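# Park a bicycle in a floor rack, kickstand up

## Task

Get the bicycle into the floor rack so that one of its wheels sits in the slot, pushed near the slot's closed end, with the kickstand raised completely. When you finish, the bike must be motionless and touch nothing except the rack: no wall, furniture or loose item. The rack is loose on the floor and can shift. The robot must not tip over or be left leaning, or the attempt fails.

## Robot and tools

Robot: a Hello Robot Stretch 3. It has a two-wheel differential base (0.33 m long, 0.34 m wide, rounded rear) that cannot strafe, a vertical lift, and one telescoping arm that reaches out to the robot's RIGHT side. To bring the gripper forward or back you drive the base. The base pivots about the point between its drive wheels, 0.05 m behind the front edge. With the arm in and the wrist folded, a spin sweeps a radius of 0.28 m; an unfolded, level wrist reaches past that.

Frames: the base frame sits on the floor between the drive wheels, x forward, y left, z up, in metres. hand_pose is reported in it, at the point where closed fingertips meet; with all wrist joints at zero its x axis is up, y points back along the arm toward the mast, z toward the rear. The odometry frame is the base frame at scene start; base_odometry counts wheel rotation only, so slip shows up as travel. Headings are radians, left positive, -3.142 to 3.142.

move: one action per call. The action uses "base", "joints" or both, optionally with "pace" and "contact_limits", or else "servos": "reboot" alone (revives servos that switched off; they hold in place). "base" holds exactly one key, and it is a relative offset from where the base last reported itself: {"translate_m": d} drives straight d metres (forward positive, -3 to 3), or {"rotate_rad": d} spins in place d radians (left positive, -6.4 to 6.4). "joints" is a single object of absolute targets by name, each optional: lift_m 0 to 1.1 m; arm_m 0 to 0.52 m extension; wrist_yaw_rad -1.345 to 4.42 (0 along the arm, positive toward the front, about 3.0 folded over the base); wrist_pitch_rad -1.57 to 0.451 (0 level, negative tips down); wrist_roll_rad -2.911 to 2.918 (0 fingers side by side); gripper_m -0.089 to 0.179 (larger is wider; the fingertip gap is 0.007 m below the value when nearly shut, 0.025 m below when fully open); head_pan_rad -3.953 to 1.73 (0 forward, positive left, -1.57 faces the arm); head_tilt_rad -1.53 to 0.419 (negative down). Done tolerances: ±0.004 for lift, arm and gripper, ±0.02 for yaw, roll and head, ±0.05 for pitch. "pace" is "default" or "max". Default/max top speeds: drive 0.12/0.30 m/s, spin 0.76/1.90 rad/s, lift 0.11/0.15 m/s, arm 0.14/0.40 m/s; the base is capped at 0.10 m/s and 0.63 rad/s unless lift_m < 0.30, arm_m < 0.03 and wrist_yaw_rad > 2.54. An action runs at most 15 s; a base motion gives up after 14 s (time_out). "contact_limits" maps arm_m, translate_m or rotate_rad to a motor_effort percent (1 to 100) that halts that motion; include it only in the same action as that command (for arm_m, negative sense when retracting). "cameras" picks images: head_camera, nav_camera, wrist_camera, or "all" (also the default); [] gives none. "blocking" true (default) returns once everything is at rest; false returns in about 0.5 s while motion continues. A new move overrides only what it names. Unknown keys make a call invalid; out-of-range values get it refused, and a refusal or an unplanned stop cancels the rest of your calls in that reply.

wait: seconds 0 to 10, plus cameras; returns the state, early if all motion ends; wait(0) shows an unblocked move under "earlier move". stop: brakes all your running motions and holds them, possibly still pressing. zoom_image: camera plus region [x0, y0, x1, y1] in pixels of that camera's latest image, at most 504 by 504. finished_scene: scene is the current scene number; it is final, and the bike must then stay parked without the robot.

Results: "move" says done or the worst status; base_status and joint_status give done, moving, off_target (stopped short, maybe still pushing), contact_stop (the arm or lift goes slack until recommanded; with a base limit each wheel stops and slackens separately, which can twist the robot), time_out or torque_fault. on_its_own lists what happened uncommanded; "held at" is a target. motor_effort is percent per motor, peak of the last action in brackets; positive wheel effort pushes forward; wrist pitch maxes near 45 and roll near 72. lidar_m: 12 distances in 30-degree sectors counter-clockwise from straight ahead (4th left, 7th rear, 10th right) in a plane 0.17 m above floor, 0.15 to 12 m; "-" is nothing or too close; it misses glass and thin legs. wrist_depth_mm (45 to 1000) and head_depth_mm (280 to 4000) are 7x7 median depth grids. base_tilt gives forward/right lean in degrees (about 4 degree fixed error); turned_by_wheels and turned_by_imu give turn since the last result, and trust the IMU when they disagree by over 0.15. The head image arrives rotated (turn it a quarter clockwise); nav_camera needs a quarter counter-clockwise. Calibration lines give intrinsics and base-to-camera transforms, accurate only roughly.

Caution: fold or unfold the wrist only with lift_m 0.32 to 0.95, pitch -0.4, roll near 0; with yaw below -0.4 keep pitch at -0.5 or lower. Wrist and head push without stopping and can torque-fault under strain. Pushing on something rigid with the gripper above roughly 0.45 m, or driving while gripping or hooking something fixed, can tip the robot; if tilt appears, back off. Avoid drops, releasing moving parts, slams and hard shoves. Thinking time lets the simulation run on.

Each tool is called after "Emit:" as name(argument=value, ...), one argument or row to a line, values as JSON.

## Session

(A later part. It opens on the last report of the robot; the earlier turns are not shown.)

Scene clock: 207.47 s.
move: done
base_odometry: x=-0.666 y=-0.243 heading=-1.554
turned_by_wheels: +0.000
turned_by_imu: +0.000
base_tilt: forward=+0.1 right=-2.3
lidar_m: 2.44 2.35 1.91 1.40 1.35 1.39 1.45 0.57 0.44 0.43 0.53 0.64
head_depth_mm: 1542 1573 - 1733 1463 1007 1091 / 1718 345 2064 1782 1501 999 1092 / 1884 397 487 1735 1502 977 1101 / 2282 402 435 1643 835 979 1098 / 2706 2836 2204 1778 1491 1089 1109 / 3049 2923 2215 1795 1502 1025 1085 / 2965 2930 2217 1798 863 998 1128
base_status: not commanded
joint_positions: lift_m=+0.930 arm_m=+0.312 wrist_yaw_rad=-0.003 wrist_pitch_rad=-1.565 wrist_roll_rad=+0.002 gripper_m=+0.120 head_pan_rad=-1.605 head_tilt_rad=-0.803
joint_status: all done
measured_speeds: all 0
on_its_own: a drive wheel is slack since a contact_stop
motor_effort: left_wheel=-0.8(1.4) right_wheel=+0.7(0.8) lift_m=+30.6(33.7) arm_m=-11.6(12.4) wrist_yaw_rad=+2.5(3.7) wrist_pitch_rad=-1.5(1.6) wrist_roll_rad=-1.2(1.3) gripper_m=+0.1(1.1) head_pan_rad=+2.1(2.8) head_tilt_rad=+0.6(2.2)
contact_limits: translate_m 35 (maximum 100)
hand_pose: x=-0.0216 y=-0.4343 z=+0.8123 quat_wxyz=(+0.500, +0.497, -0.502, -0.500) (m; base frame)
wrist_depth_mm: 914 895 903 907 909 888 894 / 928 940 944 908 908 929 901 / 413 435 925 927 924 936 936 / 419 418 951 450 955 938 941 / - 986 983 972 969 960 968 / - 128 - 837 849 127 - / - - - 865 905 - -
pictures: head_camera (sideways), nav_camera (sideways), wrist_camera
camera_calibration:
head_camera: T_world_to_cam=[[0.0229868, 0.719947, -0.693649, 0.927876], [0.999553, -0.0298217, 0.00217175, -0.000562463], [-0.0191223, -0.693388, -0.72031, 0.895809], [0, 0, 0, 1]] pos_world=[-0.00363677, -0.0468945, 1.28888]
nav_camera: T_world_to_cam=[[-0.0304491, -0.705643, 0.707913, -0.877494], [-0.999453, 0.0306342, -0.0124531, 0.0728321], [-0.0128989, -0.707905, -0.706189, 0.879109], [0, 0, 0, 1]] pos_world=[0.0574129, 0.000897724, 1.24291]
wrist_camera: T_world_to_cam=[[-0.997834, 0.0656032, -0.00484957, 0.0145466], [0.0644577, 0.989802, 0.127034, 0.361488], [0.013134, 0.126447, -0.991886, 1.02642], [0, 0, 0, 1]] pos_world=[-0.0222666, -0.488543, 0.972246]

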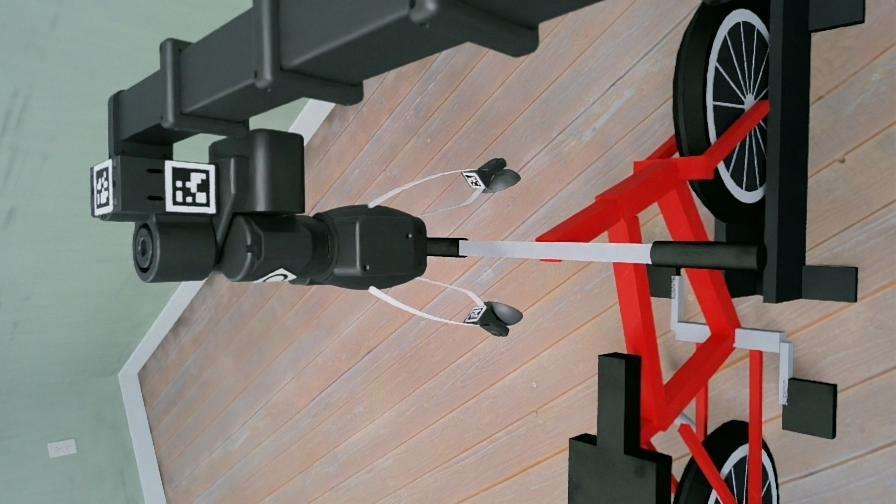

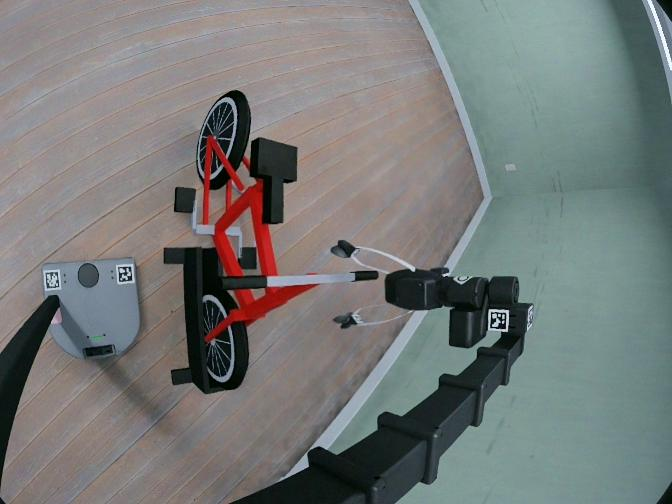

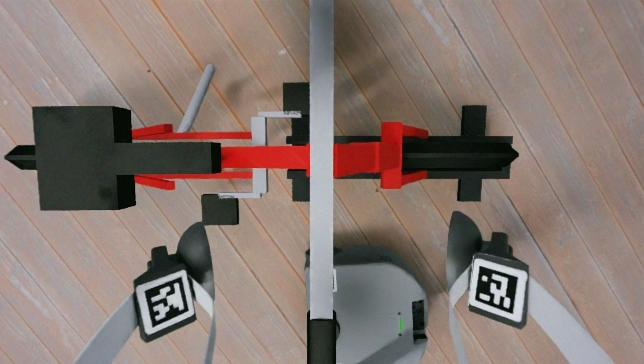

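Emit:
move(
  joints={"arm_m": 0.0, "gripper_m": -0.05, "head_tilt_rad": -0.7},
  pace="max",
  cameras=["wrist_camera"],
)

Emit:
move(
  joints={"wrist_pitch_rad": -0.4, "wrist_yaw_rad": 3.0, "wrist_roll_rad": 0.0},
  base={"translate_m": 0.2},
  pace="max",
  cameras=["head_camera"],
)

Scene clock: 211.07 s.
move: done
base_odometry: x=-0.666 y=-0.243 heading=-1.554
turned_by_wheels: +0.000
turned_by_imu: +0.000
base_tilt: forward=+0.1 right=-2.3
lidar_m: 2.44 2.35 1.91 1.39 1.35 1.39 1.45 0.57 0.44 0.43 0.53 0.64
head_depth_mm: 1525 1674 1805 1910 - - - / 1726 1866 2058 1974 - - - / 1930 2148 2329 1994 1650 - - / 2222 2500 2614 1993 1613 303 - / 2643 3037 2620 1990 1600 1290 1002 / 3007 3386 2625 1986 1608 858 1044 / 2897 3174 2609 2005 1616 819 982
base_status: not commanded
joint_positions: lift_m=+0.930 arm_m=+0.000 wrist_yaw_rad=+0.001 wrist_pitch_rad=-1.566 wrist_roll_rad=+0.000 gripper_m=-0.049 head_pan_rad=-1.604 head_tilt_rad=-0.704
joint_status: all done
measured_speeds: all 0
on_its_own: a drive wheel is slack since a contact_stop
motor_effort: left_wheel=-1.0(1.5) right_wheel=+0.7(0.8) lift_m=+23.8(30.7) arm_m=-11.8(17.3) wrist_yaw_rad=-0.7(2.7) wrist_pitch_rad=-1.3(1.5) wrist_roll_rad=-0.5(1.3) gripper_m=-10.7(89.6) head_pan_rad=+2.1(2.7) head_tilt_rad=+2.0(3.3)
contact_limits: translate_m 35 (maximum 100)
hand_pose: x=-0.0216 y=-0.1221 z=+0.8124 quat_wxyz=(+0.501, +0.499, -0.501, -0.499) (m; base frame)
wrist_depth_mm: 923 721 906 649 647 877 898 / 941 904 925 933 934 913 936 / 960 928 948 958 943 942 939 / 962 946 956 814 865 967 963 / - 980 983 156 865 978 974 / - - - 126 - - - / - - - - - - -
pictures: wrist_camera
camera_calibration:
wrist_camera: T_world_to_cam=[[-0.998211, 0.0595931, -0.00479346, -0.00681306], [0.0584936, 0.990074, 0.127798, 0.0517555], [0.0123618, 0.127289, -0.991789, 0.986977], [0, 0, 0, 1]] pos_world=[-0.022029, -0.176467, 0.972225]

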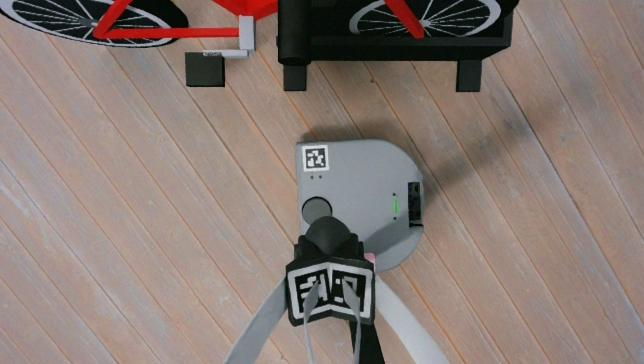

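Scene clock: 214.03 s.
move: done
base_odometry: x=-0.663 y=-0.443 heading=-1.555
turned_by_wheels: +0.000
turned_by_imu: +0.000
base_tilt: forward=+0.1 right=-2.3
lidar_m: 2.26 2.17 2.05 1.50 1.46 1.50 1.63 0.59 0.51 0.46 0.46 3.09
head_depth_mm: 1714 1872 2042 1980 - - 996 / 1910 2104 2293 1988 - - 1060 / 2181 2380 2487 1994 1650 - - / 2507 2810 2614 1983 1660 - - / 2932 3321 2620 1992 1662 - 1097 / 2932 3282 2617 1989 1656 - 1087 / 2836 3099 2610 1989 1607 1351 1048
base_status: done
joint_positions: lift_m=+0.930 arm_m=+0.000 wrist_yaw_rad=+2.997 wrist_pitch_rad=-0.420 wrist_roll_rad=+0.000 gripper_m=-0.049 head_pan_rad=-1.604 head_tilt_rad=-0.704
joint_status: all done
measured_speeds: all 0
motor_effort: left_wheel=+1.1(7.2) right_wheel=+5.9(10.5) lift_m=+25.1(25.2) arm_m=-5.9(11.8) wrist_yaw_rad=+2.6(5.8) wrist_pitch_rad=+3.4(5.7) wrist_roll_rad=-0.7(1.3) gripper_m=-10.9(11.7) head_pan_rad=+2.6(3.0) head_tilt_rad=+1.6(2.9)
hand_pose: x=+0.0111 y=+0.0768 z=+0.9421 quat_wxyz=(+0.198, +0.700, +0.097, +0.679) (m; base frame)
wrist_depth_mm: 133 141 - - - - - / - 147 - - - - - / - 159 - - - - - / - 175 - - - - - / - 192 - 156 - - - / - - 222 126 - - - / - - 237 - - - -
pictures: head_camera (sideways)
camera_calibration:
head_camera: T_world_to_cam=[[0.0204564, 0.648072, -0.761304, 1.01606], [0.999564, -0.0294771, 0.00176566, -0.0000341025], [-0.0212967, -0.761008, -0.648393, 0.802281], [0, 0, 0, 1]] pos_world=[-0.00366497, -0.0479418, 1.29373]

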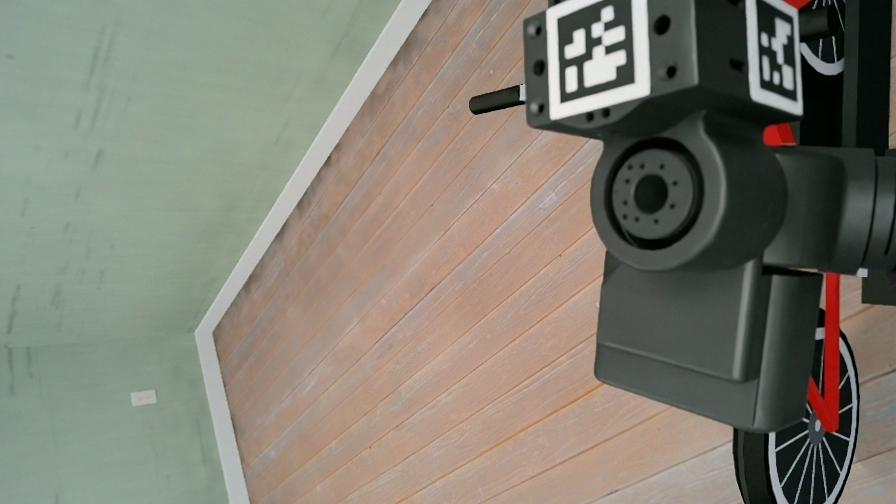

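Emit:
move(
  base={"translate_m": 0.79},
  joints={"lift_m": 0.285},
  pace="max",
  cameras=[],
)

Emit:
move(
  base={"rotate_rad": -1.887},
  joints={"head_pan_rad": -0.6, "head_tilt_rad": -0.8},
  pace="max",
)

Scene clock: 220.90 s.
move: done
base_odometry: x=-0.650 y=-1.233 heading=-1.555
turned_by_wheels: +0.000
turned_by_imu: +0.002
base_tilt: forward=+0.1 right=-2.3
lidar_m: 1.55 1.49 1.55 1.91 1.85 1.91 2.34 0.65 0.59 3.02 2.92 2.12
head_depth_mm: 2456 2686 2586 1988 1616 1351 1113 / 2745 2972 2612 2012 1622 1345 1169 / 3035 3329 2628 2000 1605 1351 1161 / 2930 3248 2587 1990 1611 1360 1165 / 2799 3083 2619 1996 1616 1350 1168 / 2606 2920 2603 1987 1617 1362 1165 / 2494 2748 2585 2000 1610 1355 1164
base_status: done
joint_positions: lift_m=+0.285 arm_m=+0.000 wrist_yaw_rad=+2.998 wrist_pitch_rad=-0.419 wrist_roll_rad=+0.000 gripper_m=-0.049 head_pan_rad=-1.604 head_tilt_rad=-0.704
joint_status: all done
measured_speeds: all 0
motor_effort: left_wheel=-0.7(9.4) right_wheel=+5.0(12.4) lift_m=+27.3(27.3) arm_m=+7.8(7.8) wrist_yaw_rad=+1.0(3.2) wrist_pitch_rad=+3.3(3.5) wrist_roll_rad=-0.7(0.8) gripper_m=-11.1(11.7) head_pan_rad=+1.3(3.3) head_tilt_rad=+1.2(2.8)
hand_pose: x=+0.0108 y=+0.0770 z=+0.2975 quat_wxyz=(+0.197, +0.700, +0.097, +0.679) (m; base frame)
wrist_depth_mm: 133 141 - - - - - / - 147 - - - - - / - 159 - - - 948 922 / 812 175 739 759 736 737 725 / 648 193 576 156 603 601 590 / 537 510 221 126 508 502 498 / 461 278 230 267 439 436 426
pictures: none
No camera images: "cameras" was empty.

Scene clock: 223.17 s.
move: done
base_odometry: x=-0.650 y=-1.233 heading=+2.842
turned_by_wheels: -1.887
turned_by_imu: -1.909
base_tilt: forward=+0.1 right=-2.3
lidar_m: 2.55 2.92 2.92 1.78 1.50 1.49 1.68 1.84 1.84 2.07 1.14 0.59
head_depth_mm: 1889 2137 2172 1755 1513 1290 1127 / 1930 2206 1507 1542 1500 1288 1131 / 1946 2195 2171 1386 1443 1282 1132 / 1956 2227 2252 1676 1226 1286 1124 / 1980 2273 2261 1789 1162 1247 1126 / 1995 2267 2249 1814 1510 1302 1137 / 2023 2357 2268 1809 1520 1282 1130
base_status: done
joint_positions: lift_m=+0.285 arm_m=+0.000 wrist_yaw_rad=+2.998 wrist_pitch_rad=-0.419 wrist_roll_rad=+0.000 gripper_m=-0.049 head_pan_rad=-0.605 head_tilt_rad=-0.790
joint_status: all done
measured_speeds: all 0
motor_effort: left_wheel=+5.5(15.4) right_wheel=-5.2(9.9) lift_m=+30.0(30.6) arm_m=+5.5(9.2) wrist_yaw_rad=+2.3(2.4) wrist_pitch_rad=+3.1(3.2) wrist_roll_rad=-0.7(0.8) gripper_m=-11.3(11.6) head_pan_rad=+2.6(6.4) head_tilt_rad=-4.0(5.8)
hand_pose: x=+0.0108 y=+0.0770 z=+0.2975 quat_wxyz=(+0.197, +0.700, +0.097, +0.679) (m; base frame)
wrist_depth_mm: 134 141 - - - - - / - 147 - - - - - / - 159 - - - 963 934 / 821 174 742 765 743 747 717 / 646 194 578 156 610 600 592 / 536 516 220 126 499 503 496 / 463 279 230 266 437 429 421
pictures: head_camera (sideways), nav_camera (sideways), wrist_camera
camera_calibration:
head_camera: T_world_to_cam=[[-0.586071, 0.40364, -0.702563, 0.943208], [0.565485, 0.824756, 0.00212165, 0.00215055], [0.5803, -0.396045, -0.711618, 0.880848], [0, 0, 0, 1]] pos_world=[0.0404154, -0.033635, 1.28949]
nav_camera: T_world_to_cam=[[0.569858, -0.402084, 0.716652, -0.892545], [-0.566009, -0.824306, -0.0124123, 0.0701353], [0.595731, -0.398558, -0.69732, 0.863862], [0, 0, 0, 1]] pos_world=[0.0336917, 0.0432341, 1.2429]
wrist_camera: T_world_to_cam=[[0.985047, -0.162574, -0.0570293, 0.0224223], [-0.133336, -0.509746, -0.84993, 0.326983], [0.109106, 0.844825, -0.523801, 0.255058], [0, 0, 0, 1]] pos_world=[-0.0063167, -0.0451557, 0.412791]

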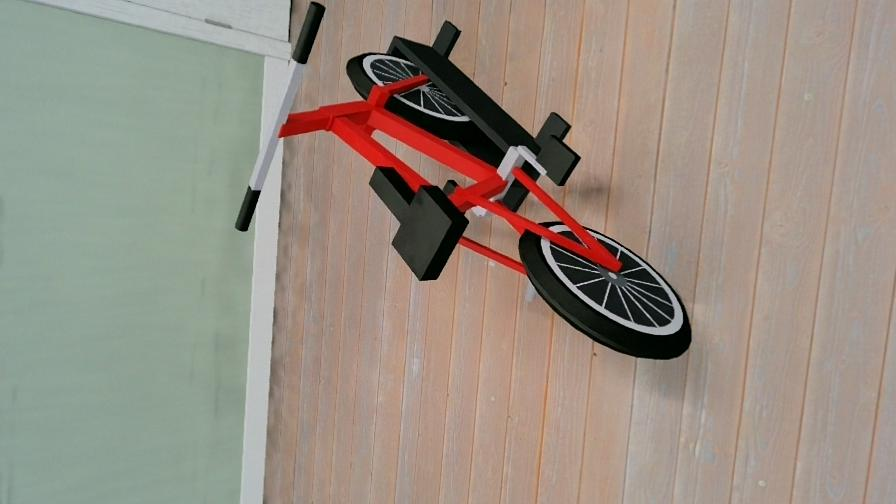

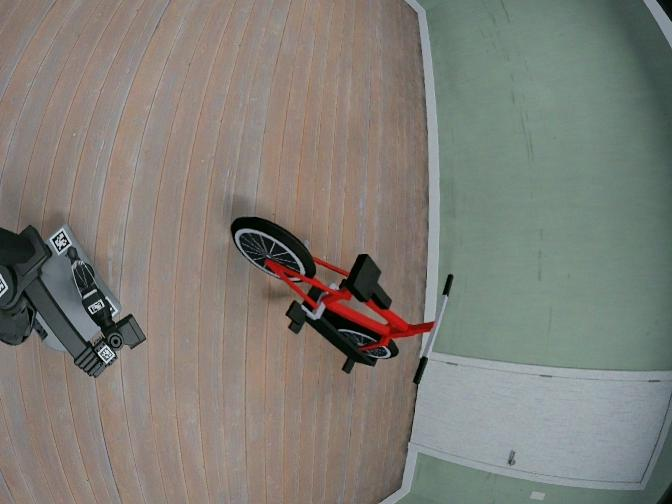

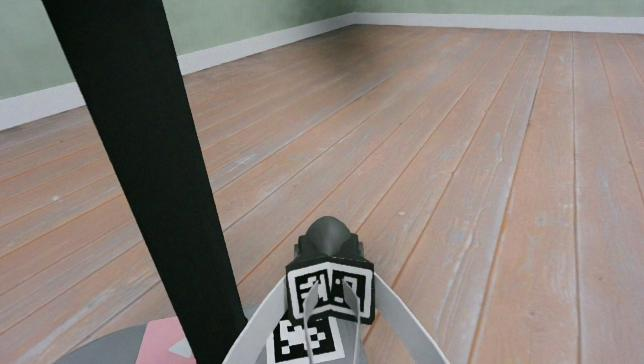

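Emit:
move(
  base={"rotate_rad": 0.022},
  joints={"lift_m": 0.42},
  pace="max",
  cameras=[],
)

Emit:
move(
  base={"translate_m": 0.45},
  joints={"head_pan_rad": -1.3, "head_tilt_rad": -0.9},
)

Scene clock: 225.23 s.
move: done
base_odometry: x=-0.650 y=-1.233 heading=+2.864
turned_by_wheels: +0.022
turned_by_imu: +0.022
base_tilt: forward=+0.2 right=-2.4
lidar_m: 2.58 2.92 2.93 1.77 1.50 1.49 1.70 1.84 1.84 2.09 1.14 0.59
head_depth_mm: 1891 2163 2183 1727 1498 1294 1133 / 1914 2186 1384 1519 1504 1305 1131 / 1949 2197 2266 1302 1438 1287 1137 / 1961 2243 2226 1703 1209 1293 1132 / 1989 2270 2257 1807 1471 1240 1130 / 2025 2297 2260 1805 1521 1299 1134 / 2029 2360 2268 1818 1505 1294 1140
base_status: done
joint_positions: lift_m=+0.420 arm_m=+0.000 wrist_yaw_rad=+2.998 wrist_pitch_rad=-0.419 wrist_roll_rad=+0.000 gripper_m=-0.049 head_pan_rad=-0.605 head_tilt_rad=-0.790
joint_status: all done
measured_speeds: all 0
motor_effort: left_wheel=-1.3(3.2) right_wheel=+3.2(3.6) lift_m=+28.3(33.6) arm_m=-1.6(3.9) wrist_yaw_rad=+1.4(3.0) wrist_pitch_rad=+2.9(3.2) wrist_roll_rad=-0.8(0.8) gripper_m=-11.3(11.5) head_pan_rad=+2.4(3.2) head_tilt_rad=-4.2(5.4)
hand_pose: x=+0.0109 y=+0.0770 z=+0.4325 quat_wxyz=(+0.197, +0.700, +0.097, +0.679) (m; base frame)
wrist_depth_mm: 134 141 - - - - - / - 147 - - - - - / - 158 - - - - - / - 175 - - - 969 943 / 851 193 766 156 800 767 773 / 725 678 220 126 679 669 659 / 609 606 236 571 582 578 569
pictures: none
No camera images: "cameras" was empty.

Scene clock: 230.83 s.
move: done
base_odometry: x=-1.083 y=-1.109 heading=+2.864
turned_by_wheels: +0.000
turned_by_imu: +0.001
base_tilt: forward=+0.1 right=-2.3
lidar_m: 2.21 2.62 2.61 2.15 1.82 1.82 2.07 2.15 2.14 2.26 0.22 1.94
head_depth_mm: 2424 2425 1961 1645 1420 1243 1106 / 2312 2480 1953 1632 1411 1240 559 / 2126 2340 1968 1653 1390 1237 599 / 1985 2265 1578 1542 1325 1176 941 / 1861 2157 1925 1620 1384 1206 1086 / 1785 2032 1930 1654 1420 1238 1102 / 1707 1926 1985 1643 1420 1243 1104
base_status: done
joint_positions: lift_m=+0.420 arm_m=+0.000 wrist_yaw_rad=+2.998 wrist_pitch_rad=-0.419 wrist_roll_rad=+0.000 gripper_m=-0.049 head_pan_rad=-1.295 head_tilt_rad=-0.889
joint_status: all done
measured_speeds: all 0
motor_effort: left_wheel=+4.3(9.3) right_wheel=+3.2(6.9) lift_m=+23.5(28.0) arm_m=-13.0(13.4) wrist_yaw_rad=+1.4(2.9) wrist_pitch_rad=+3.0(3.3) wrist_roll_rad=-0.7(0.8) gripper_m=-10.6(11.5) head_pan_rad=-1.8(6.6) head_tilt_rad=-4.6(6.3)
hand_pose: x=+0.0109 y=+0.0771 z=+0.4325 quat_wxyz=(+0.197, +0.700, +0.097, +0.679) (m; base frame)
wrist_depth_mm: 133 141 - - - - - / - 147 - - - - - / - 159 - - - - - / - 175 - - - 990 951 / 861 194 757 156 789 777 773 / 710 686 221 126 669 673 643 / 609 606 236 571 584 568 567
pictures: head_camera (sideways), nav_camera (sideways), wrist_camera
camera_calibration:
head_camera: T_world_to_cam=[[-0.213028, 0.747394, -0.629302, 0.845469], [0.961137, 0.276061, 0.00250776, -0.000765313], [0.1756, -0.604311, -0.777157, 0.968545], [0, 0, 0, 1]] pos_world=[0.010767, -0.0463852, 1.28477]
nav_camera: T_world_to_cam=[[0.201908, -0.737273, 0.644719, -0.796564], [-0.961529, -0.274411, -0.0126812, 0.0728964], [0.186268, -0.617355, -0.764315, 0.953485], [0, 0, 0, 1]] pos_world=[0.053321, 0.0213578, 1.24325]
wrist_camera: T_world_to_cam=[[0.98505, -0.162554, -0.0570363, 0.0301304], [-0.133293, -0.50945, -0.850114, 0.441877], [0.109133, 0.845007, -0.523501, 0.325617], [0, 0, 0, 1]] pos_world=[-0.00631615, -0.0451368, 0.547825]

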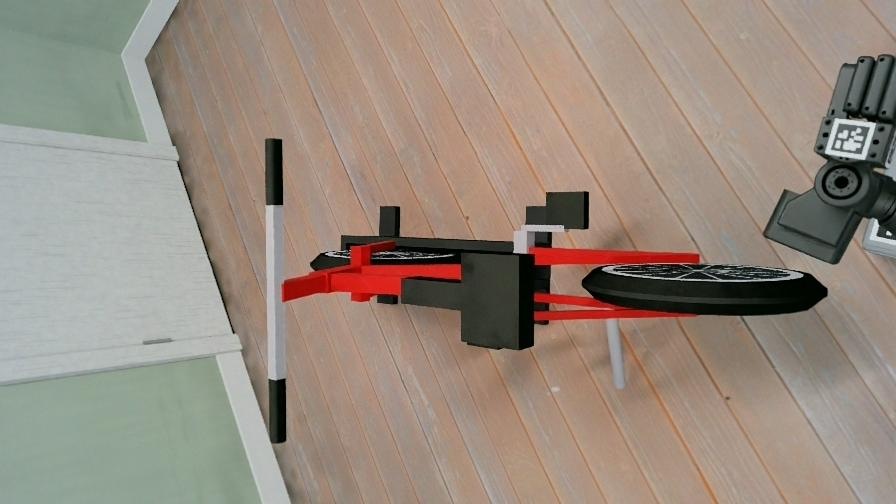

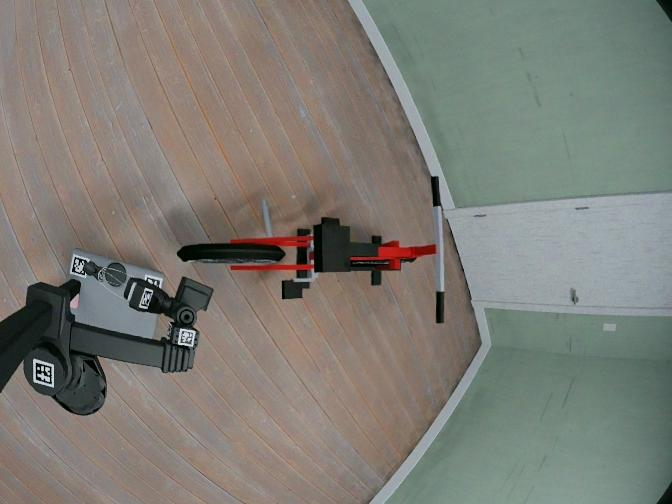

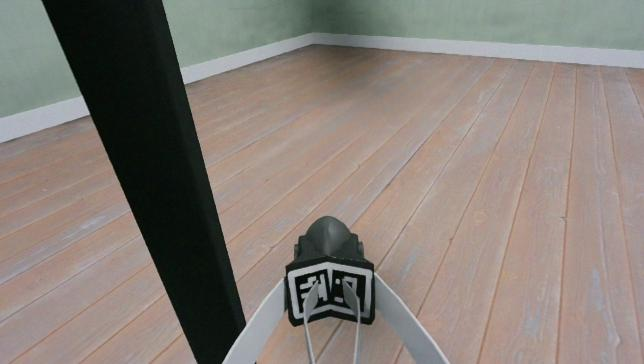

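Emit:
move(
  base={"rotate_rad": -0.08},
  cameras=[],
)

Emit:
move(
  base={"translate_m": 0.303},
  cameras=["head_camera"],
)

Scene clock: 231.97 s.
move: done
base_odometry: x=-1.083 y=-1.109 heading=+2.784
turned_by_wheels: -0.080
turned_by_imu: -0.081
base_tilt: forward=+0.1 right=-2.3
lidar_m: 2.13 2.64 2.61 2.26 1.83 1.82 1.99 2.17 2.15 2.34 0.22 1.94
head_depth_mm: 2259 2369 1977 1644 1413 1243 1108 / 2453 2441 1947 1642 1411 1243 557 / 2299 2442 1980 1645 1409 1241 599 / 2107 2345 1928 1605 1335 1221 946 / 1984 2196 1402 964 1183 980 1071 / 1841 2099 1916 1650 1388 1242 1106 / 1743 1954 1930 1652 1417 1248 1104
base_status: done
joint_positions: lift_m=+0.420 arm_m=+0.000 wrist_yaw_rad=+2.998 wrist_pitch_rad=-0.419 wrist_roll_rad=+0.000 gripper_m=-0.049 head_pan_rad=-1.295 head_tilt_rad=-0.889
joint_status: not commanded
measured_speeds: all 0
motor_effort: left_wheel=+7.3(10.4) right_wheel=-6.6(7.9) lift_m=+24.0(24.3) arm_m=-12.7(13.1) wrist_yaw_rad=+1.5(2.6) wrist_pitch_rad=+3.1(3.2) wrist_roll_rad=-0.7(0.8) gripper_m=-11.1(11.5) head_pan_rad=-1.8(3.3) head_tilt_rad=-5.0(5.9)
hand_pose: x=+0.0109 y=+0.0771 z=+0.4325 quat_wxyz=(+0.197, +0.700, +0.097, +0.679) (m; base frame)
wrist_depth_mm: 133 141 - - - - - / - 147 - - - - - / - 159 - - - - - / - 174 - - - 961 955 / 864 193 768 155 818 798 773 / 710 673 221 126 665 669 651 / 608 602 236 570 575 567 574
pictures: none
No camera images: "cameras" was empty.

Scene clock: 236.10 s.
move: done
base_odometry: x=-1.367 y=-1.003 heading=+2.784
turned_by_wheels: +0.000
turned_by_imu: +0.001
base_tilt: forward=+0.1 right=-2.3
lidar_m: 1.87 2.44 2.42 2.56 2.07 2.05 2.25 2.36 0.24 0.36 1.72 1.71
head_depth_mm: 2393 2424 1921 1627 1411 1237 1098 / 2182 2378 1918 1605 859 958 557 / 1989 2279 1922 1348 1333 1188 602 / 1844 2168 1906 1639 1396 1218 952 / 1723 1988 1966 1652 1417 1242 1108 / 1622 1858 1974 1635 1412 1248 1107 / 1526 1734 1887 1644 1411 1239 1109
base_status: done
joint_positions: lift_m=+0.420 arm_m=+0.000 wrist_yaw_rad=+2.998 wrist_pitch_rad=-0.419 wrist_roll_rad=+0.000 gripper_m=-0.049 head_pan_rad=-1.295 head_tilt_rad=-0.889
joint_status: not commanded
measured_speeds: all 0
motor_effort: left_wheel=+6.1(11.4) right_wheel=+1.1(5.1) lift_m=+25.5(25.7) arm_m=-12.1(13.1) wrist_yaw_rad=+1.6(2.5) wrist_pitch_rad=+2.9(3.2) wrist_roll_rad=-0.7(0.8) gripper_m=-10.5(11.6) head_pan_rad=-1.4(3.3) head_tilt_rad=-5.8(6.4)
hand_pose: x=+0.0109 y=+0.0771 z=+0.4325 quat_wxyz=(+0.197, +0.700, +0.097, +0.679) (m; base frame)
wrist_depth_mm: 133 141 - - - - - / - 147 - - - - - / - 159 - - - - - / - 174 - - - 965 951 / 861 194 753 156 808 792 778 / 712 676 220 126 678 670 657 / 603 606 236 581 575 575 570
pictures: head_camera (sideways)
camera_calibration:
head_camera: T_world_to_cam=[[-0.213036, 0.747478, -0.6292, 0.845336], [0.961142, 0.276043, 0.00250826, -0.000765997], [0.175561, -0.604216, -0.777239, 0.968653], [0, 0, 0, 1]] pos_world=[0.0107655, -0.0463831, 1.28476]

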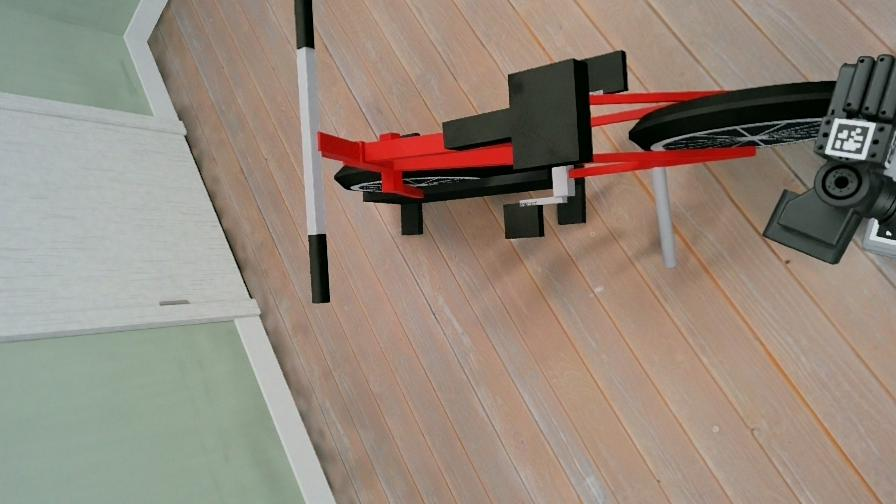

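Now unfold while rotating; measure kickstand afterwards.

Emit:
move(
  base={"rotate_rad": 0.33},
  joints={"wrist_yaw_rad": 0.0, "head_pan_rad": -1.57, "head_tilt_rad": -0.85},
  contact_limits={"rotate_rad": 35},
)

Emit:
move(
  joints={"wrist_pitch_rad": -1.3, "gripper_m": -0.08},
)

Scene clock: 238.70 s.
move: done
base_odometry: x=-1.367 y=-1.003 heading=+3.113
turned_by_wheels: +0.329
turned_by_imu: +0.331
base_tilt: forward=+0.1 right=-2.3
lidar_m: 2.31 2.42 2.49 2.16 2.06 2.12 2.46 0.25 0.27 0.50 1.70 1.75
head_depth_mm: 2190 2509 2048 1700 1408 1244 1112 / 2018 2372 2079 1199 866 974 818 / 1877 2181 2050 1623 1382 1237 564 / 1758 2021 2044 1706 1440 1237 693 / 1661 1913 2038 1713 1449 1260 1115 / 1561 1777 1963 1706 1468 1255 1119 / 1482 1678 1886 1691 1457 1254 1110
base_status: done
joint_positions: lift_m=+0.420 arm_m=+0.000 wrist_yaw_rad=+0.003 wrist_pitch_rad=-0.419 wrist_roll_rad=+0.000 gripper_m=-0.049 head_pan_rad=-1.565 head_tilt_rad=-0.852
joint_status: all done
measured_speeds: all 0
motor_effort: left_wheel=-17.5(21.5) right_wheel=+19.3(23.2) lift_m=+26.3(26.7) arm_m=-12.2(12.6) wrist_yaw_rad=-3.0(5.9) wrist_pitch_rad=+3.0(3.3) wrist_roll_rad=-0.6(0.8) gripper_m=-10.8(11.7) head_pan_rad=-2.3(6.5) head_tilt_rad=+0.5(4.4)
contact_limits: rotate_rad 35 (maximum 100)
hand_pose: x=-0.0208 y=-0.3693 z=+0.4326 quat_wxyz=(+0.692, +0.148, -0.691, -0.146) (m; base frame)
wrist_depth_mm: - - - - - 207 179 / - - - - 667 327 - / - - - - 655 - - / - - - - 535 913 919 / 859 852 847 155 514 508 731 / 712 708 692 126 439 285 242 / 607 605 580 573 409 273 208
pictures: head_camera (sideways), nav_camera (sideways), wrist_camera
camera_calibration:
head_camera: T_world_to_cam=[[-0.00579366, 0.753305, -0.657646, 0.881137], [0.99995, 0.00975527, 0.002365, -0.000816329], [0.00819708, -0.657599, -0.753324, 0.938575], [0, 0, 0, 1]] pos_world=[-0.00177228, -0.0465508, 1.28653]
nav_camera: T_world_to_cam=[[-0.00222627, -0.740022, 0.672579, -0.831621], [-0.999885, -0.0084384, -0.0125942, 0.0730177], [0.0149955, -0.67253, -0.739918, 0.922804], [0, 0, 0, 1]] pos_world=[0.05732, 0.00581151, 1.24305]
wrist_camera: T_world_to_cam=[[-0.998232, 0.0167247, -0.057042, 0.0137076], [0.0573497, 0.523396, -0.850157, 0.595689], [0.015637, -0.851925, -0.52343, 0.0776067], [0, 0, 0, 1]] pos_world=[-0.0216928, -0.245896, 0.547833]

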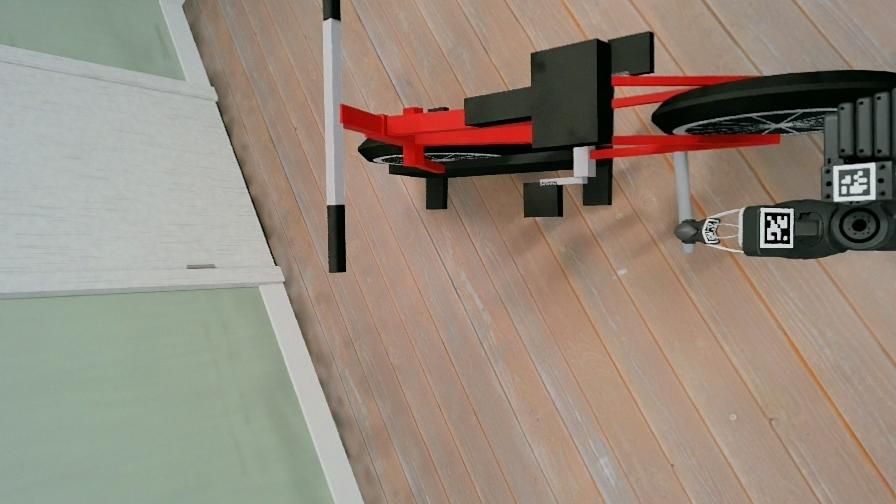

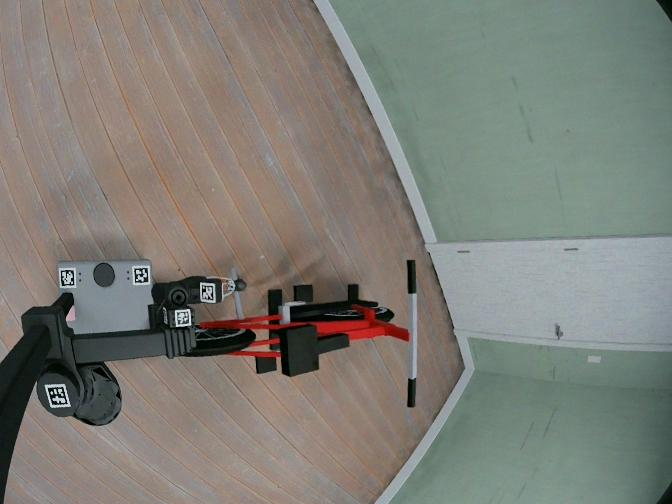

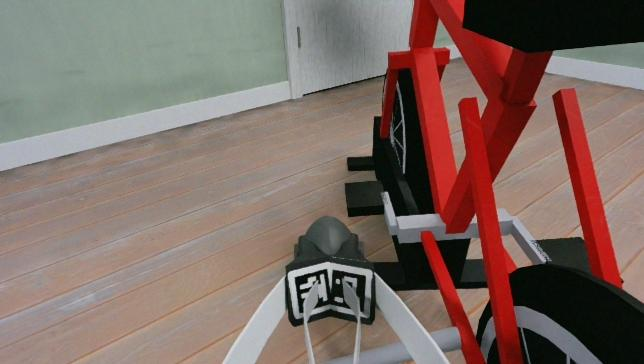

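Scene clock: 239.97 s.
move: done
base_odometry: x=-1.367 y=-1.003 heading=+3.113
turned_by_wheels: +0.000
turned_by_imu: +0.000
base_tilt: forward=+0.1 right=-2.4
lidar_m: 2.31 2.42 2.48 2.16 2.06 2.12 2.46 0.25 0.28 0.50 1.70 1.75
head_depth_mm: 2162 2520 2070 1683 1410 1237 1109 / 2019 2334 2042 1191 863 968 821 / 1879 2195 2088 1613 1390 1236 565 / 1768 2019 2088 1712 1443 1229 1062 / 1658 1890 2070 1700 1453 1261 1112 / 1571 1788 1987 1702 1450 1260 1117 / 1472 1668 1910 1707 1439 1259 1113
base_status: not commanded
joint_positions: lift_m=+0.420 arm_m=+0.000 wrist_yaw_rad=+0.003 wrist_pitch_rad=-1.297 wrist_roll_rad=+0.000 gripper_m=-0.079 head_pan_rad=-1.565 head_tilt_rad=-0.852
joint_status: all done
measured_speeds: all 0
motor_effort: left_wheel=-17.6(18.0) right_wheel=+19.6(19.9) lift_m=+27.4(27.5) arm_m=-11.9(12.4) wrist_yaw_rad=-3.0(3.5) wrist_pitch_rad=-0.9(2.8) wrist_roll_rad=-0.7(0.8) gripper_m=-19.9(94.6) head_pan_rad=-2.5(3.7) head_tilt_rad=+0.5(1.6)
contact_limits: rotate_rad 35 (maximum 100)
hand_pose: x=-0.0215 y=-0.1910 z=+0.3055 quat_wxyz=(+0.564, +0.428, -0.563, -0.427) (m; base frame)
wrist_depth_mm: 514 508 506 501 498 269 200 / 495 494 487 497 492 286 202 / 487 485 481 479 477 272 203 / 477 473 474 468 470 355 207 / 472 464 465 157 461 459 206 / 455 459 455 125 299 300 216 / 454 448 294 293 293 292 437
pictures: head_camera (sideways), nav_camera (sideways), wrist_camera
camera_calibration:
head_camera: T_world_to_cam=[[-0.00579357, 0.753305, -0.657646, 0.881136], [0.99995, 0.00975515, 0.002365, -0.00081633], [0.008197, -0.657599, -0.753324, 0.938575], [0, 0, 0, 1]] pos_world=[-0.00177229, -0.0465508, 1.28653]
nav_camera: T_world_to_cam=[[-0.00222635, -0.740022, 0.672579, -0.831621], [-0.999885, -0.00843828, -0.0125942, 0.0730177], [0.0149954, -0.67253, -0.739918, 0.922804], [0, 0, 0, 1]] pos_world=[0.05732, 0.00581152, 1.24305]
wrist_camera: T_world_to_cam=[[-0.998317, 0.05414, -0.0207804, -0.00113142], [0.0565217, 0.98856, -0.139838, 0.266218], [0.0129718, -0.140777, -0.989956, 0.441295], [0, 0, 0, 1]] pos_world=[-0.021901, -0.200987, 0.474067]

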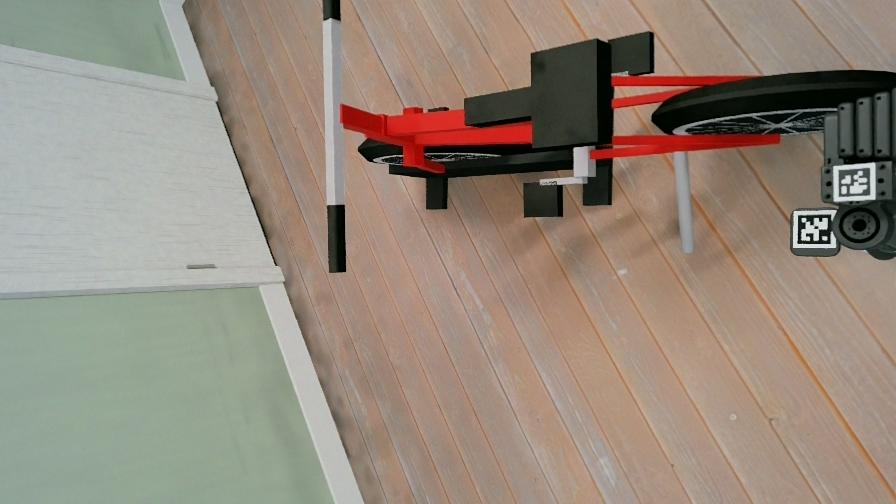

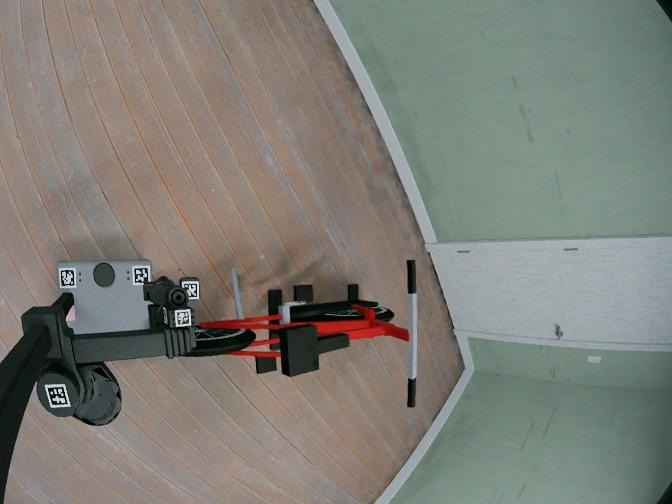

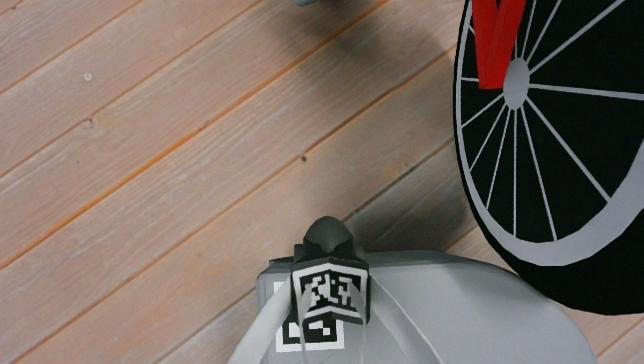

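Emit:
move(
  joints={"arm_m": 0.385},
  pace="max",
  cameras=[],
)

Emit:
move(
  joints={"lift_m": 0.215},
)

Scene clock: 242.50 s.
move: done
base_odometry: x=-1.367 y=-1.003 heading=+3.113
turned_by_wheels: +0.000
turned_by_imu: +0.000
base_tilt: forward=+0.2 right=-2.3
lidar_m: 2.31 2.42 2.48 2.16 2.06 2.11 2.46 0.25 0.27 0.50 1.71 1.75
head_depth_mm: 2213 2473 2039 1707 1408 1235 1116 / 2039 2367 2046 1192 868 925 816 / 1864 2200 2067 1450 821 1191 1097 / 1737 1997 2061 1705 1366 1238 1112 / 1674 1890 2069 1703 1449 1253 1109 / 1558 1781 1974 1715 1441 1264 1112 / 1490 1672 1893 1700 1448 1255 1119
base_status: not commanded
joint_positions: lift_m=+0.420 arm_m=+0.385 wrist_yaw_rad=-0.001 wrist_pitch_rad=-1.300 wrist_roll_rad=+0.001 gripper_m=-0.079 head_pan_rad=-1.565 head_tilt_rad=-0.852
joint_status: all done
measured_speeds: all 0
motor_effort: left_wheel=-17.3(18.0) right_wheel=+19.6(19.9) lift_m=+27.8(28.1) arm_m=+13.0(17.8) wrist_yaw_rad=+1.2(2.9) wrist_pitch_rad=-0.3(1.0) wrist_roll_rad=-1.0(1.1) gripper_m=-20.2(20.5) head_pan_rad=-2.4(2.8) head_tilt_rad=+0.5(1.6)
contact_limits: rotate_rad 35 (maximum 100)
hand_pose: x=-0.0217 y=-0.5752 z=+0.3054 quat_wxyz=(+0.562, +0.427, -0.563, -0.429) (m; base frame)
wrist_depth_mm: 508 506 505 499 283 - 222 / 492 494 495 490 280 - 242 / 489 482 483 477 475 264 259 / 478 470 473 475 464 468 463 / 466 461 463 156 463 451 455 / 460 455 458 125 450 449 445 / 450 447 442 445 314 269 231
pictures: none
No camera images: "cameras" was empty.

Scene clock: 245.20 s.
move: done
base_odometry: x=-1.367 y=-1.003 heading=+3.113
turned_by_wheels: +0.000
turned_by_imu: +0.000
base_tilt: forward=+0.2 right=-2.3
lidar_m: 2.31 2.42 2.49 2.16 2.06 2.11 2.46 0.25 0.28 0.50 1.71 1.75
head_depth_mm: 2167 2503 2051 1700 1418 1241 1117 / 2033 2361 2072 1195 870 969 842 / 1883 2188 2080 1621 1214 1103 780 / 1769 2011 2044 1703 1448 1236 1115 / 1653 1918 2045 1713 1449 1264 1116 / 1574 1789 1963 1700 1446 1266 1110 / 1484 1674 1902 1704 1452 1257 1115
base_status: not commanded
joint_positions: lift_m=+0.215 arm_m=+0.385 wrist_yaw_rad=-0.001 wrist_pitch_rad=-1.300 wrist_roll_rad=+0.001 gripper_m=-0.079 head_pan_rad=-1.565 head_tilt_rad=-0.852
joint_status: all done
measured_speeds: all 0
motor_effort: left_wheel=-17.3(18.0) right_wheel=+19.5(19.8) lift_m=+22.0(26.0) arm_m=+6.7(12.9) wrist_yaw_rad=+0.0(2.2) wrist_pitch_rad=-0.3(0.7) wrist_roll_rad=-0.9(1.1) gripper_m=-19.4(20.4) head_pan_rad=-2.1(3.1) head_tilt_rad=+1.2(1.6)
contact_limits: rotate_rad 35 (maximum 100)
hand_pose: x=-0.0217 y=-0.5752 z=+0.1004 quat_wxyz=(+0.562, +0.427, -0.563, -0.429) (m; base frame)
wrist_depth_mm: 285 283 284 283 263 260 - / 280 279 278 278 273 272 273 / 274 274 273 272 272 270 269 / 270 268 267 268 263 264 264 / 265 263 261 157 260 260 258 / 260 259 257 126 257 254 253 / 254 253 252 252 251 250 248
pictures: head_camera (sideways), nav_camera (sideways), wrist_camera
camera_calibration:
head_camera: T_world_to_cam=[[-0.00561935, 0.753306, -0.657646, 0.881135], [0.999952, 0.0095239, 0.002365, -0.000816343], [0.00804492, -0.657601, -0.753324, 0.938576], [0, 0, 0, 1]] pos_world=[-0.00178306, -0.046549, 1.28653]
nav_camera: T_world_to_cam=[[-0.0023975, -0.740021, 0.672579, -0.83162], [-0.999887, -0.00820704, -0.0125942, 0.0730178], [0.0148399, -0.672533, -0.739918, 0.922805], [0, 0, 0, 1]] pos_world=[0.0573214, 0.00579966, 1.24305]
wrist_camera: T_world_to_cam=[[-0.99802, 0.0593451, -0.0208199, 0.0182122], [0.0616427, 0.988687, -0.136742, 0.61724], [0.0124694, -0.137754, -0.990388, 0.185898], [0, 0, 0, 1]] pos_world=[-0.0221902, -0.585729, 0.268893]

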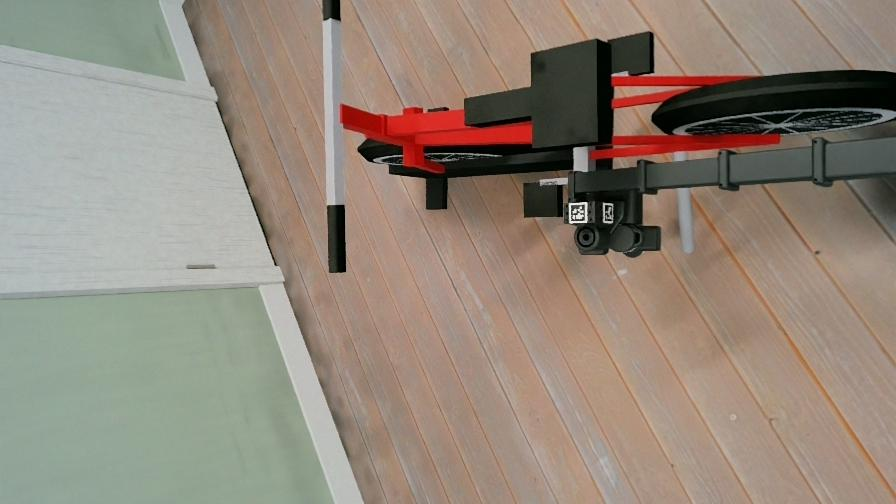

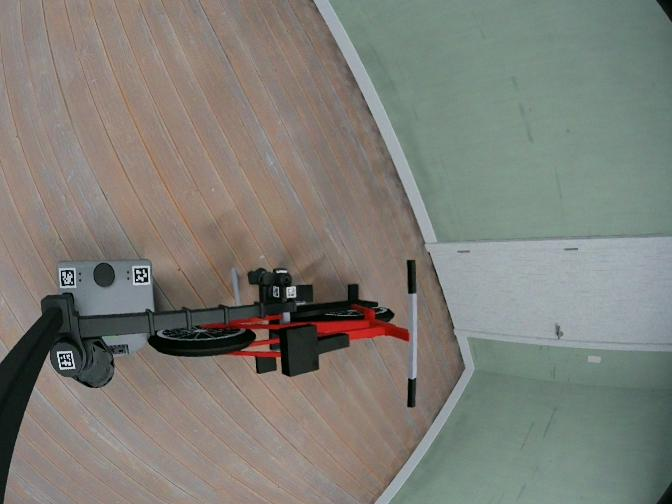

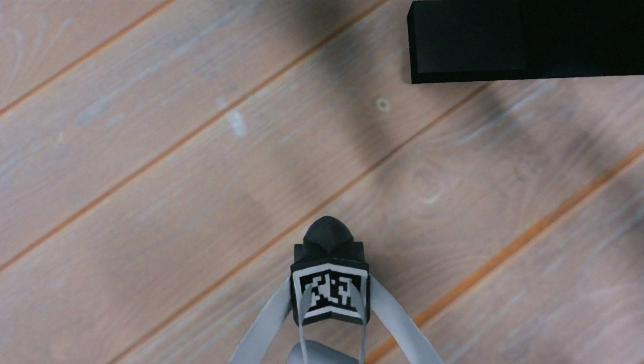

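Emit:
move(
  joints={"arm_m": 0.25},
  contact_limits={"arm_m": -55},
)

"contact_limits": arm_m = -55.0 is out of range 1 to 100
Scene clock: 245.30 s.
base_odometry: x=-1.367 y=-1.003 heading=+3.113
turned_by_wheels: +0.000
turned_by_imu: +0.000
base_tilt: forward=+0.1 right=-2.3
lidar_m: 2.32 2.42 2.49 2.16 2.06 2.11 2.46 0.25 0.28 0.50 1.71 1.75
head_depth_mm: 2191 2467 2062 1701 1422 1230 1111 / 2007 2355 2076 1197 862 969 845 / 1882 2192 2079 1621 1212 1105 778 / 1749 2026 2081 1703 1448 1239 1114 / 1660 1901 2038 1713 1445 1248 1118 / 1566 1772 1983 1713 1448 1266 1109 / 1482 1671 1907 1722 1441 1255 1113
base_status: not commanded
joint_positions: lift_m=+0.215 arm_m=+0.385 wrist_yaw_rad=-0.001 wrist_pitch_rad=-1.300 wrist_roll_rad=+0.001 gripper_m=-0.079 head_pan_rad=-1.565 head_tilt_rad=-0.852
joint_status: all done
measured_speeds: all 0
motor_effort: left_wheel=-17.5(18.0) right_wheel=+19.4(19.8) lift_m=+22.0(26.0) arm_m=+6.2(12.9) wrist_yaw_rad=+1.0(2.2) wrist_pitch_rad=-0.3(0.7) wrist_roll_rad=-0.9(1.1) gripper_m=-20.1(20.4) head_pan_rad=-2.9(3.1) head_tilt_rad=+0.3(1.6)
contact_limits: rotate_rad 35 (maximum 100)
hand_pose: x=-0.0217 y=-0.5752 z=+0.1004 quat_wxyz=(+0.562, +0.427, -0.563, -0.429) (m; base frame)
wrist_depth_mm: 287 286 284 285 264 261 - / 281 279 280 276 274 272 273 / 274 274 273 271 270 270 268 / 269 269 267 267 266 266 263 / 264 263 263 156 260 260 258 / 259 258 258 125 256 256 251 / 254 254 251 251 250 250 249
pictures: none

Emit:
move(
  joints={"arm_m": 0.25},
  contact_limits={"arm_m": 55},
)

Scene clock: 247.63 s.
move: done
base_odometry: x=-1.367 y=-1.003 heading=+3.113
turned_by_wheels: +0.000
turned_by_imu: +0.000
base_tilt: forward=+0.1 right=-2.3
lidar_m: 2.31 2.42 2.50 2.16 2.06 2.11 2.46 0.25 0.28 0.50 1.70 1.75
head_depth_mm: 2189 2489 2077 1690 1407 1235 1116 / 2011 2330 2068 1193 864 961 842 / 1886 2209 2076 1609 1379 888 776 / 1752 2026 2056 1713 1450 1187 1111 / 1664 1912 2036 1708 1448 1263 1116 / 1565 1785 1983 1703 1443 1261 1112 / 1480 1675 1892 1706 1448 1259 1114
base_status: not commanded
joint_positions: lift_m=+0.215 arm_m=+0.250 wrist_yaw_rad=+0.003 wrist_pitch_rad=-1.298 wrist_roll_rad=+0.001 gripper_m=-0.079 head_pan_rad=-1.565 head_tilt_rad=-0.852
joint_status: all done
measured_speeds: all 0
motor_effort: left_wheel=-16.1(17.9) right_wheel=+13.6(19.9) lift_m=+27.9(28.1) arm_m=-12.7(18.3) wrist_yaw_rad=-2.2(3.8) wrist_pitch_rad=-0.8(13.5) wrist_roll_rad=-0.9(1.1) gripper_m=-19.5(20.3) head_pan_rad=-2.3(3.2) head_tilt_rad=+1.9(2.1)
contact_limits: arm_m 55 (drawing in: default 34, maximum 55; extending or still: default 43, maximum 70); rotate_rad 35 (maximum 100)
hand_pose: x=-0.0215 y=-0.4408 z=+0.1005 quat_wxyz=(+0.564, +0.428, -0.563, -0.427) (m; base frame)
wrist_depth_mm: 287 287 286 286 281 281 281 / 284 280 280 278 278 276 275 / 274 275 273 190 152 128 112 / 269 270 268 267 264 265 264 / 265 266 263 156 261 260 258 / 260 259 259 125 256 255 253 / 254 253 250 252 251 250 250
pictures: head_camera (sideways), nav_camera (sideways), wrist_camera
camera_calibration:
head_camera: T_world_to_cam=[[-0.00561926, 0.753306, -0.657646, 0.881135], [0.999952, 0.00952378, 0.002365, -0.000816343], [0.00804484, -0.657601, -0.753324, 0.938576], [0, 0, 0, 1]] pos_world=[-0.00178306, -0.046549, 1.28653]
nav_camera: T_world_to_cam=[[-0.00239759, -0.740021, 0.672579, -0.83162], [-0.999887, -0.00820692, -0.0125942, 0.0730178], [0.0148398, -0.672533, -0.739918, 0.922805], [0, 0, 0, 1]] pos_world=[0.0573214, 0.00579965, 1.24305]
wrist_camera: T_world_to_cam=[[-0.998257, 0.0551712, -0.0209619, 0.00859665], [0.0575599, 0.988591, -0.139193, 0.484495], [0.0130433, -0.140157, -0.990043, 0.203435], [0, 0, 0, 1]] pos_world=[-0.0219593, -0.450928, 0.269028]

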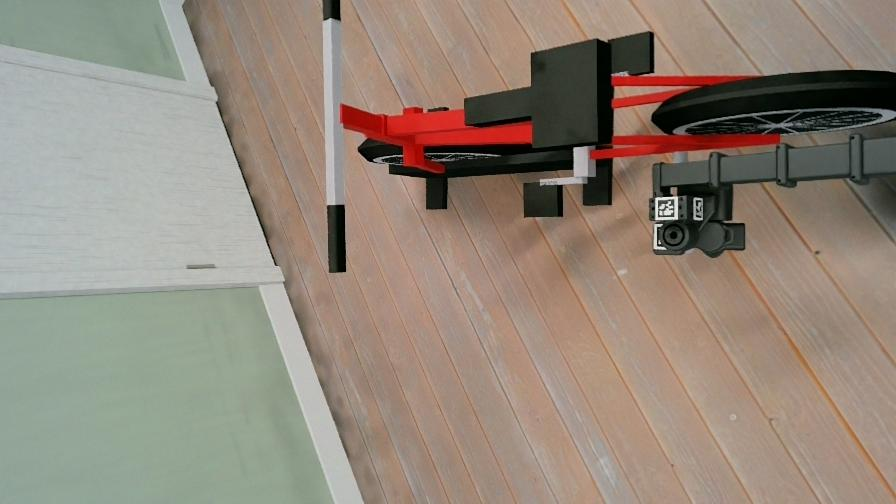

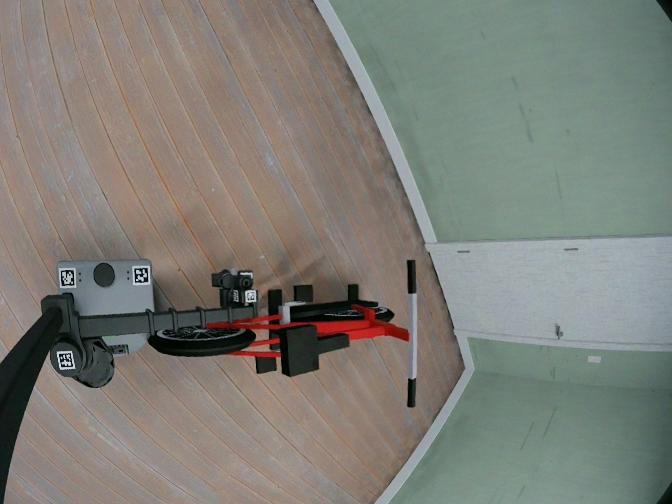

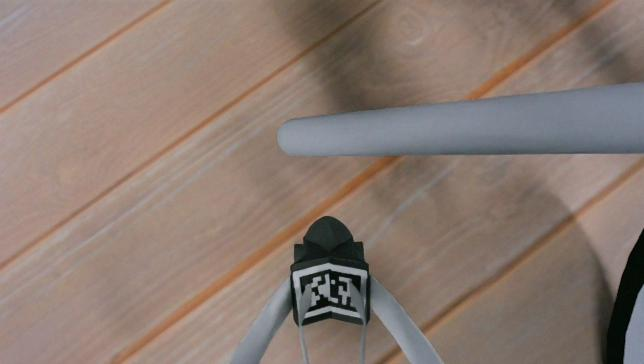

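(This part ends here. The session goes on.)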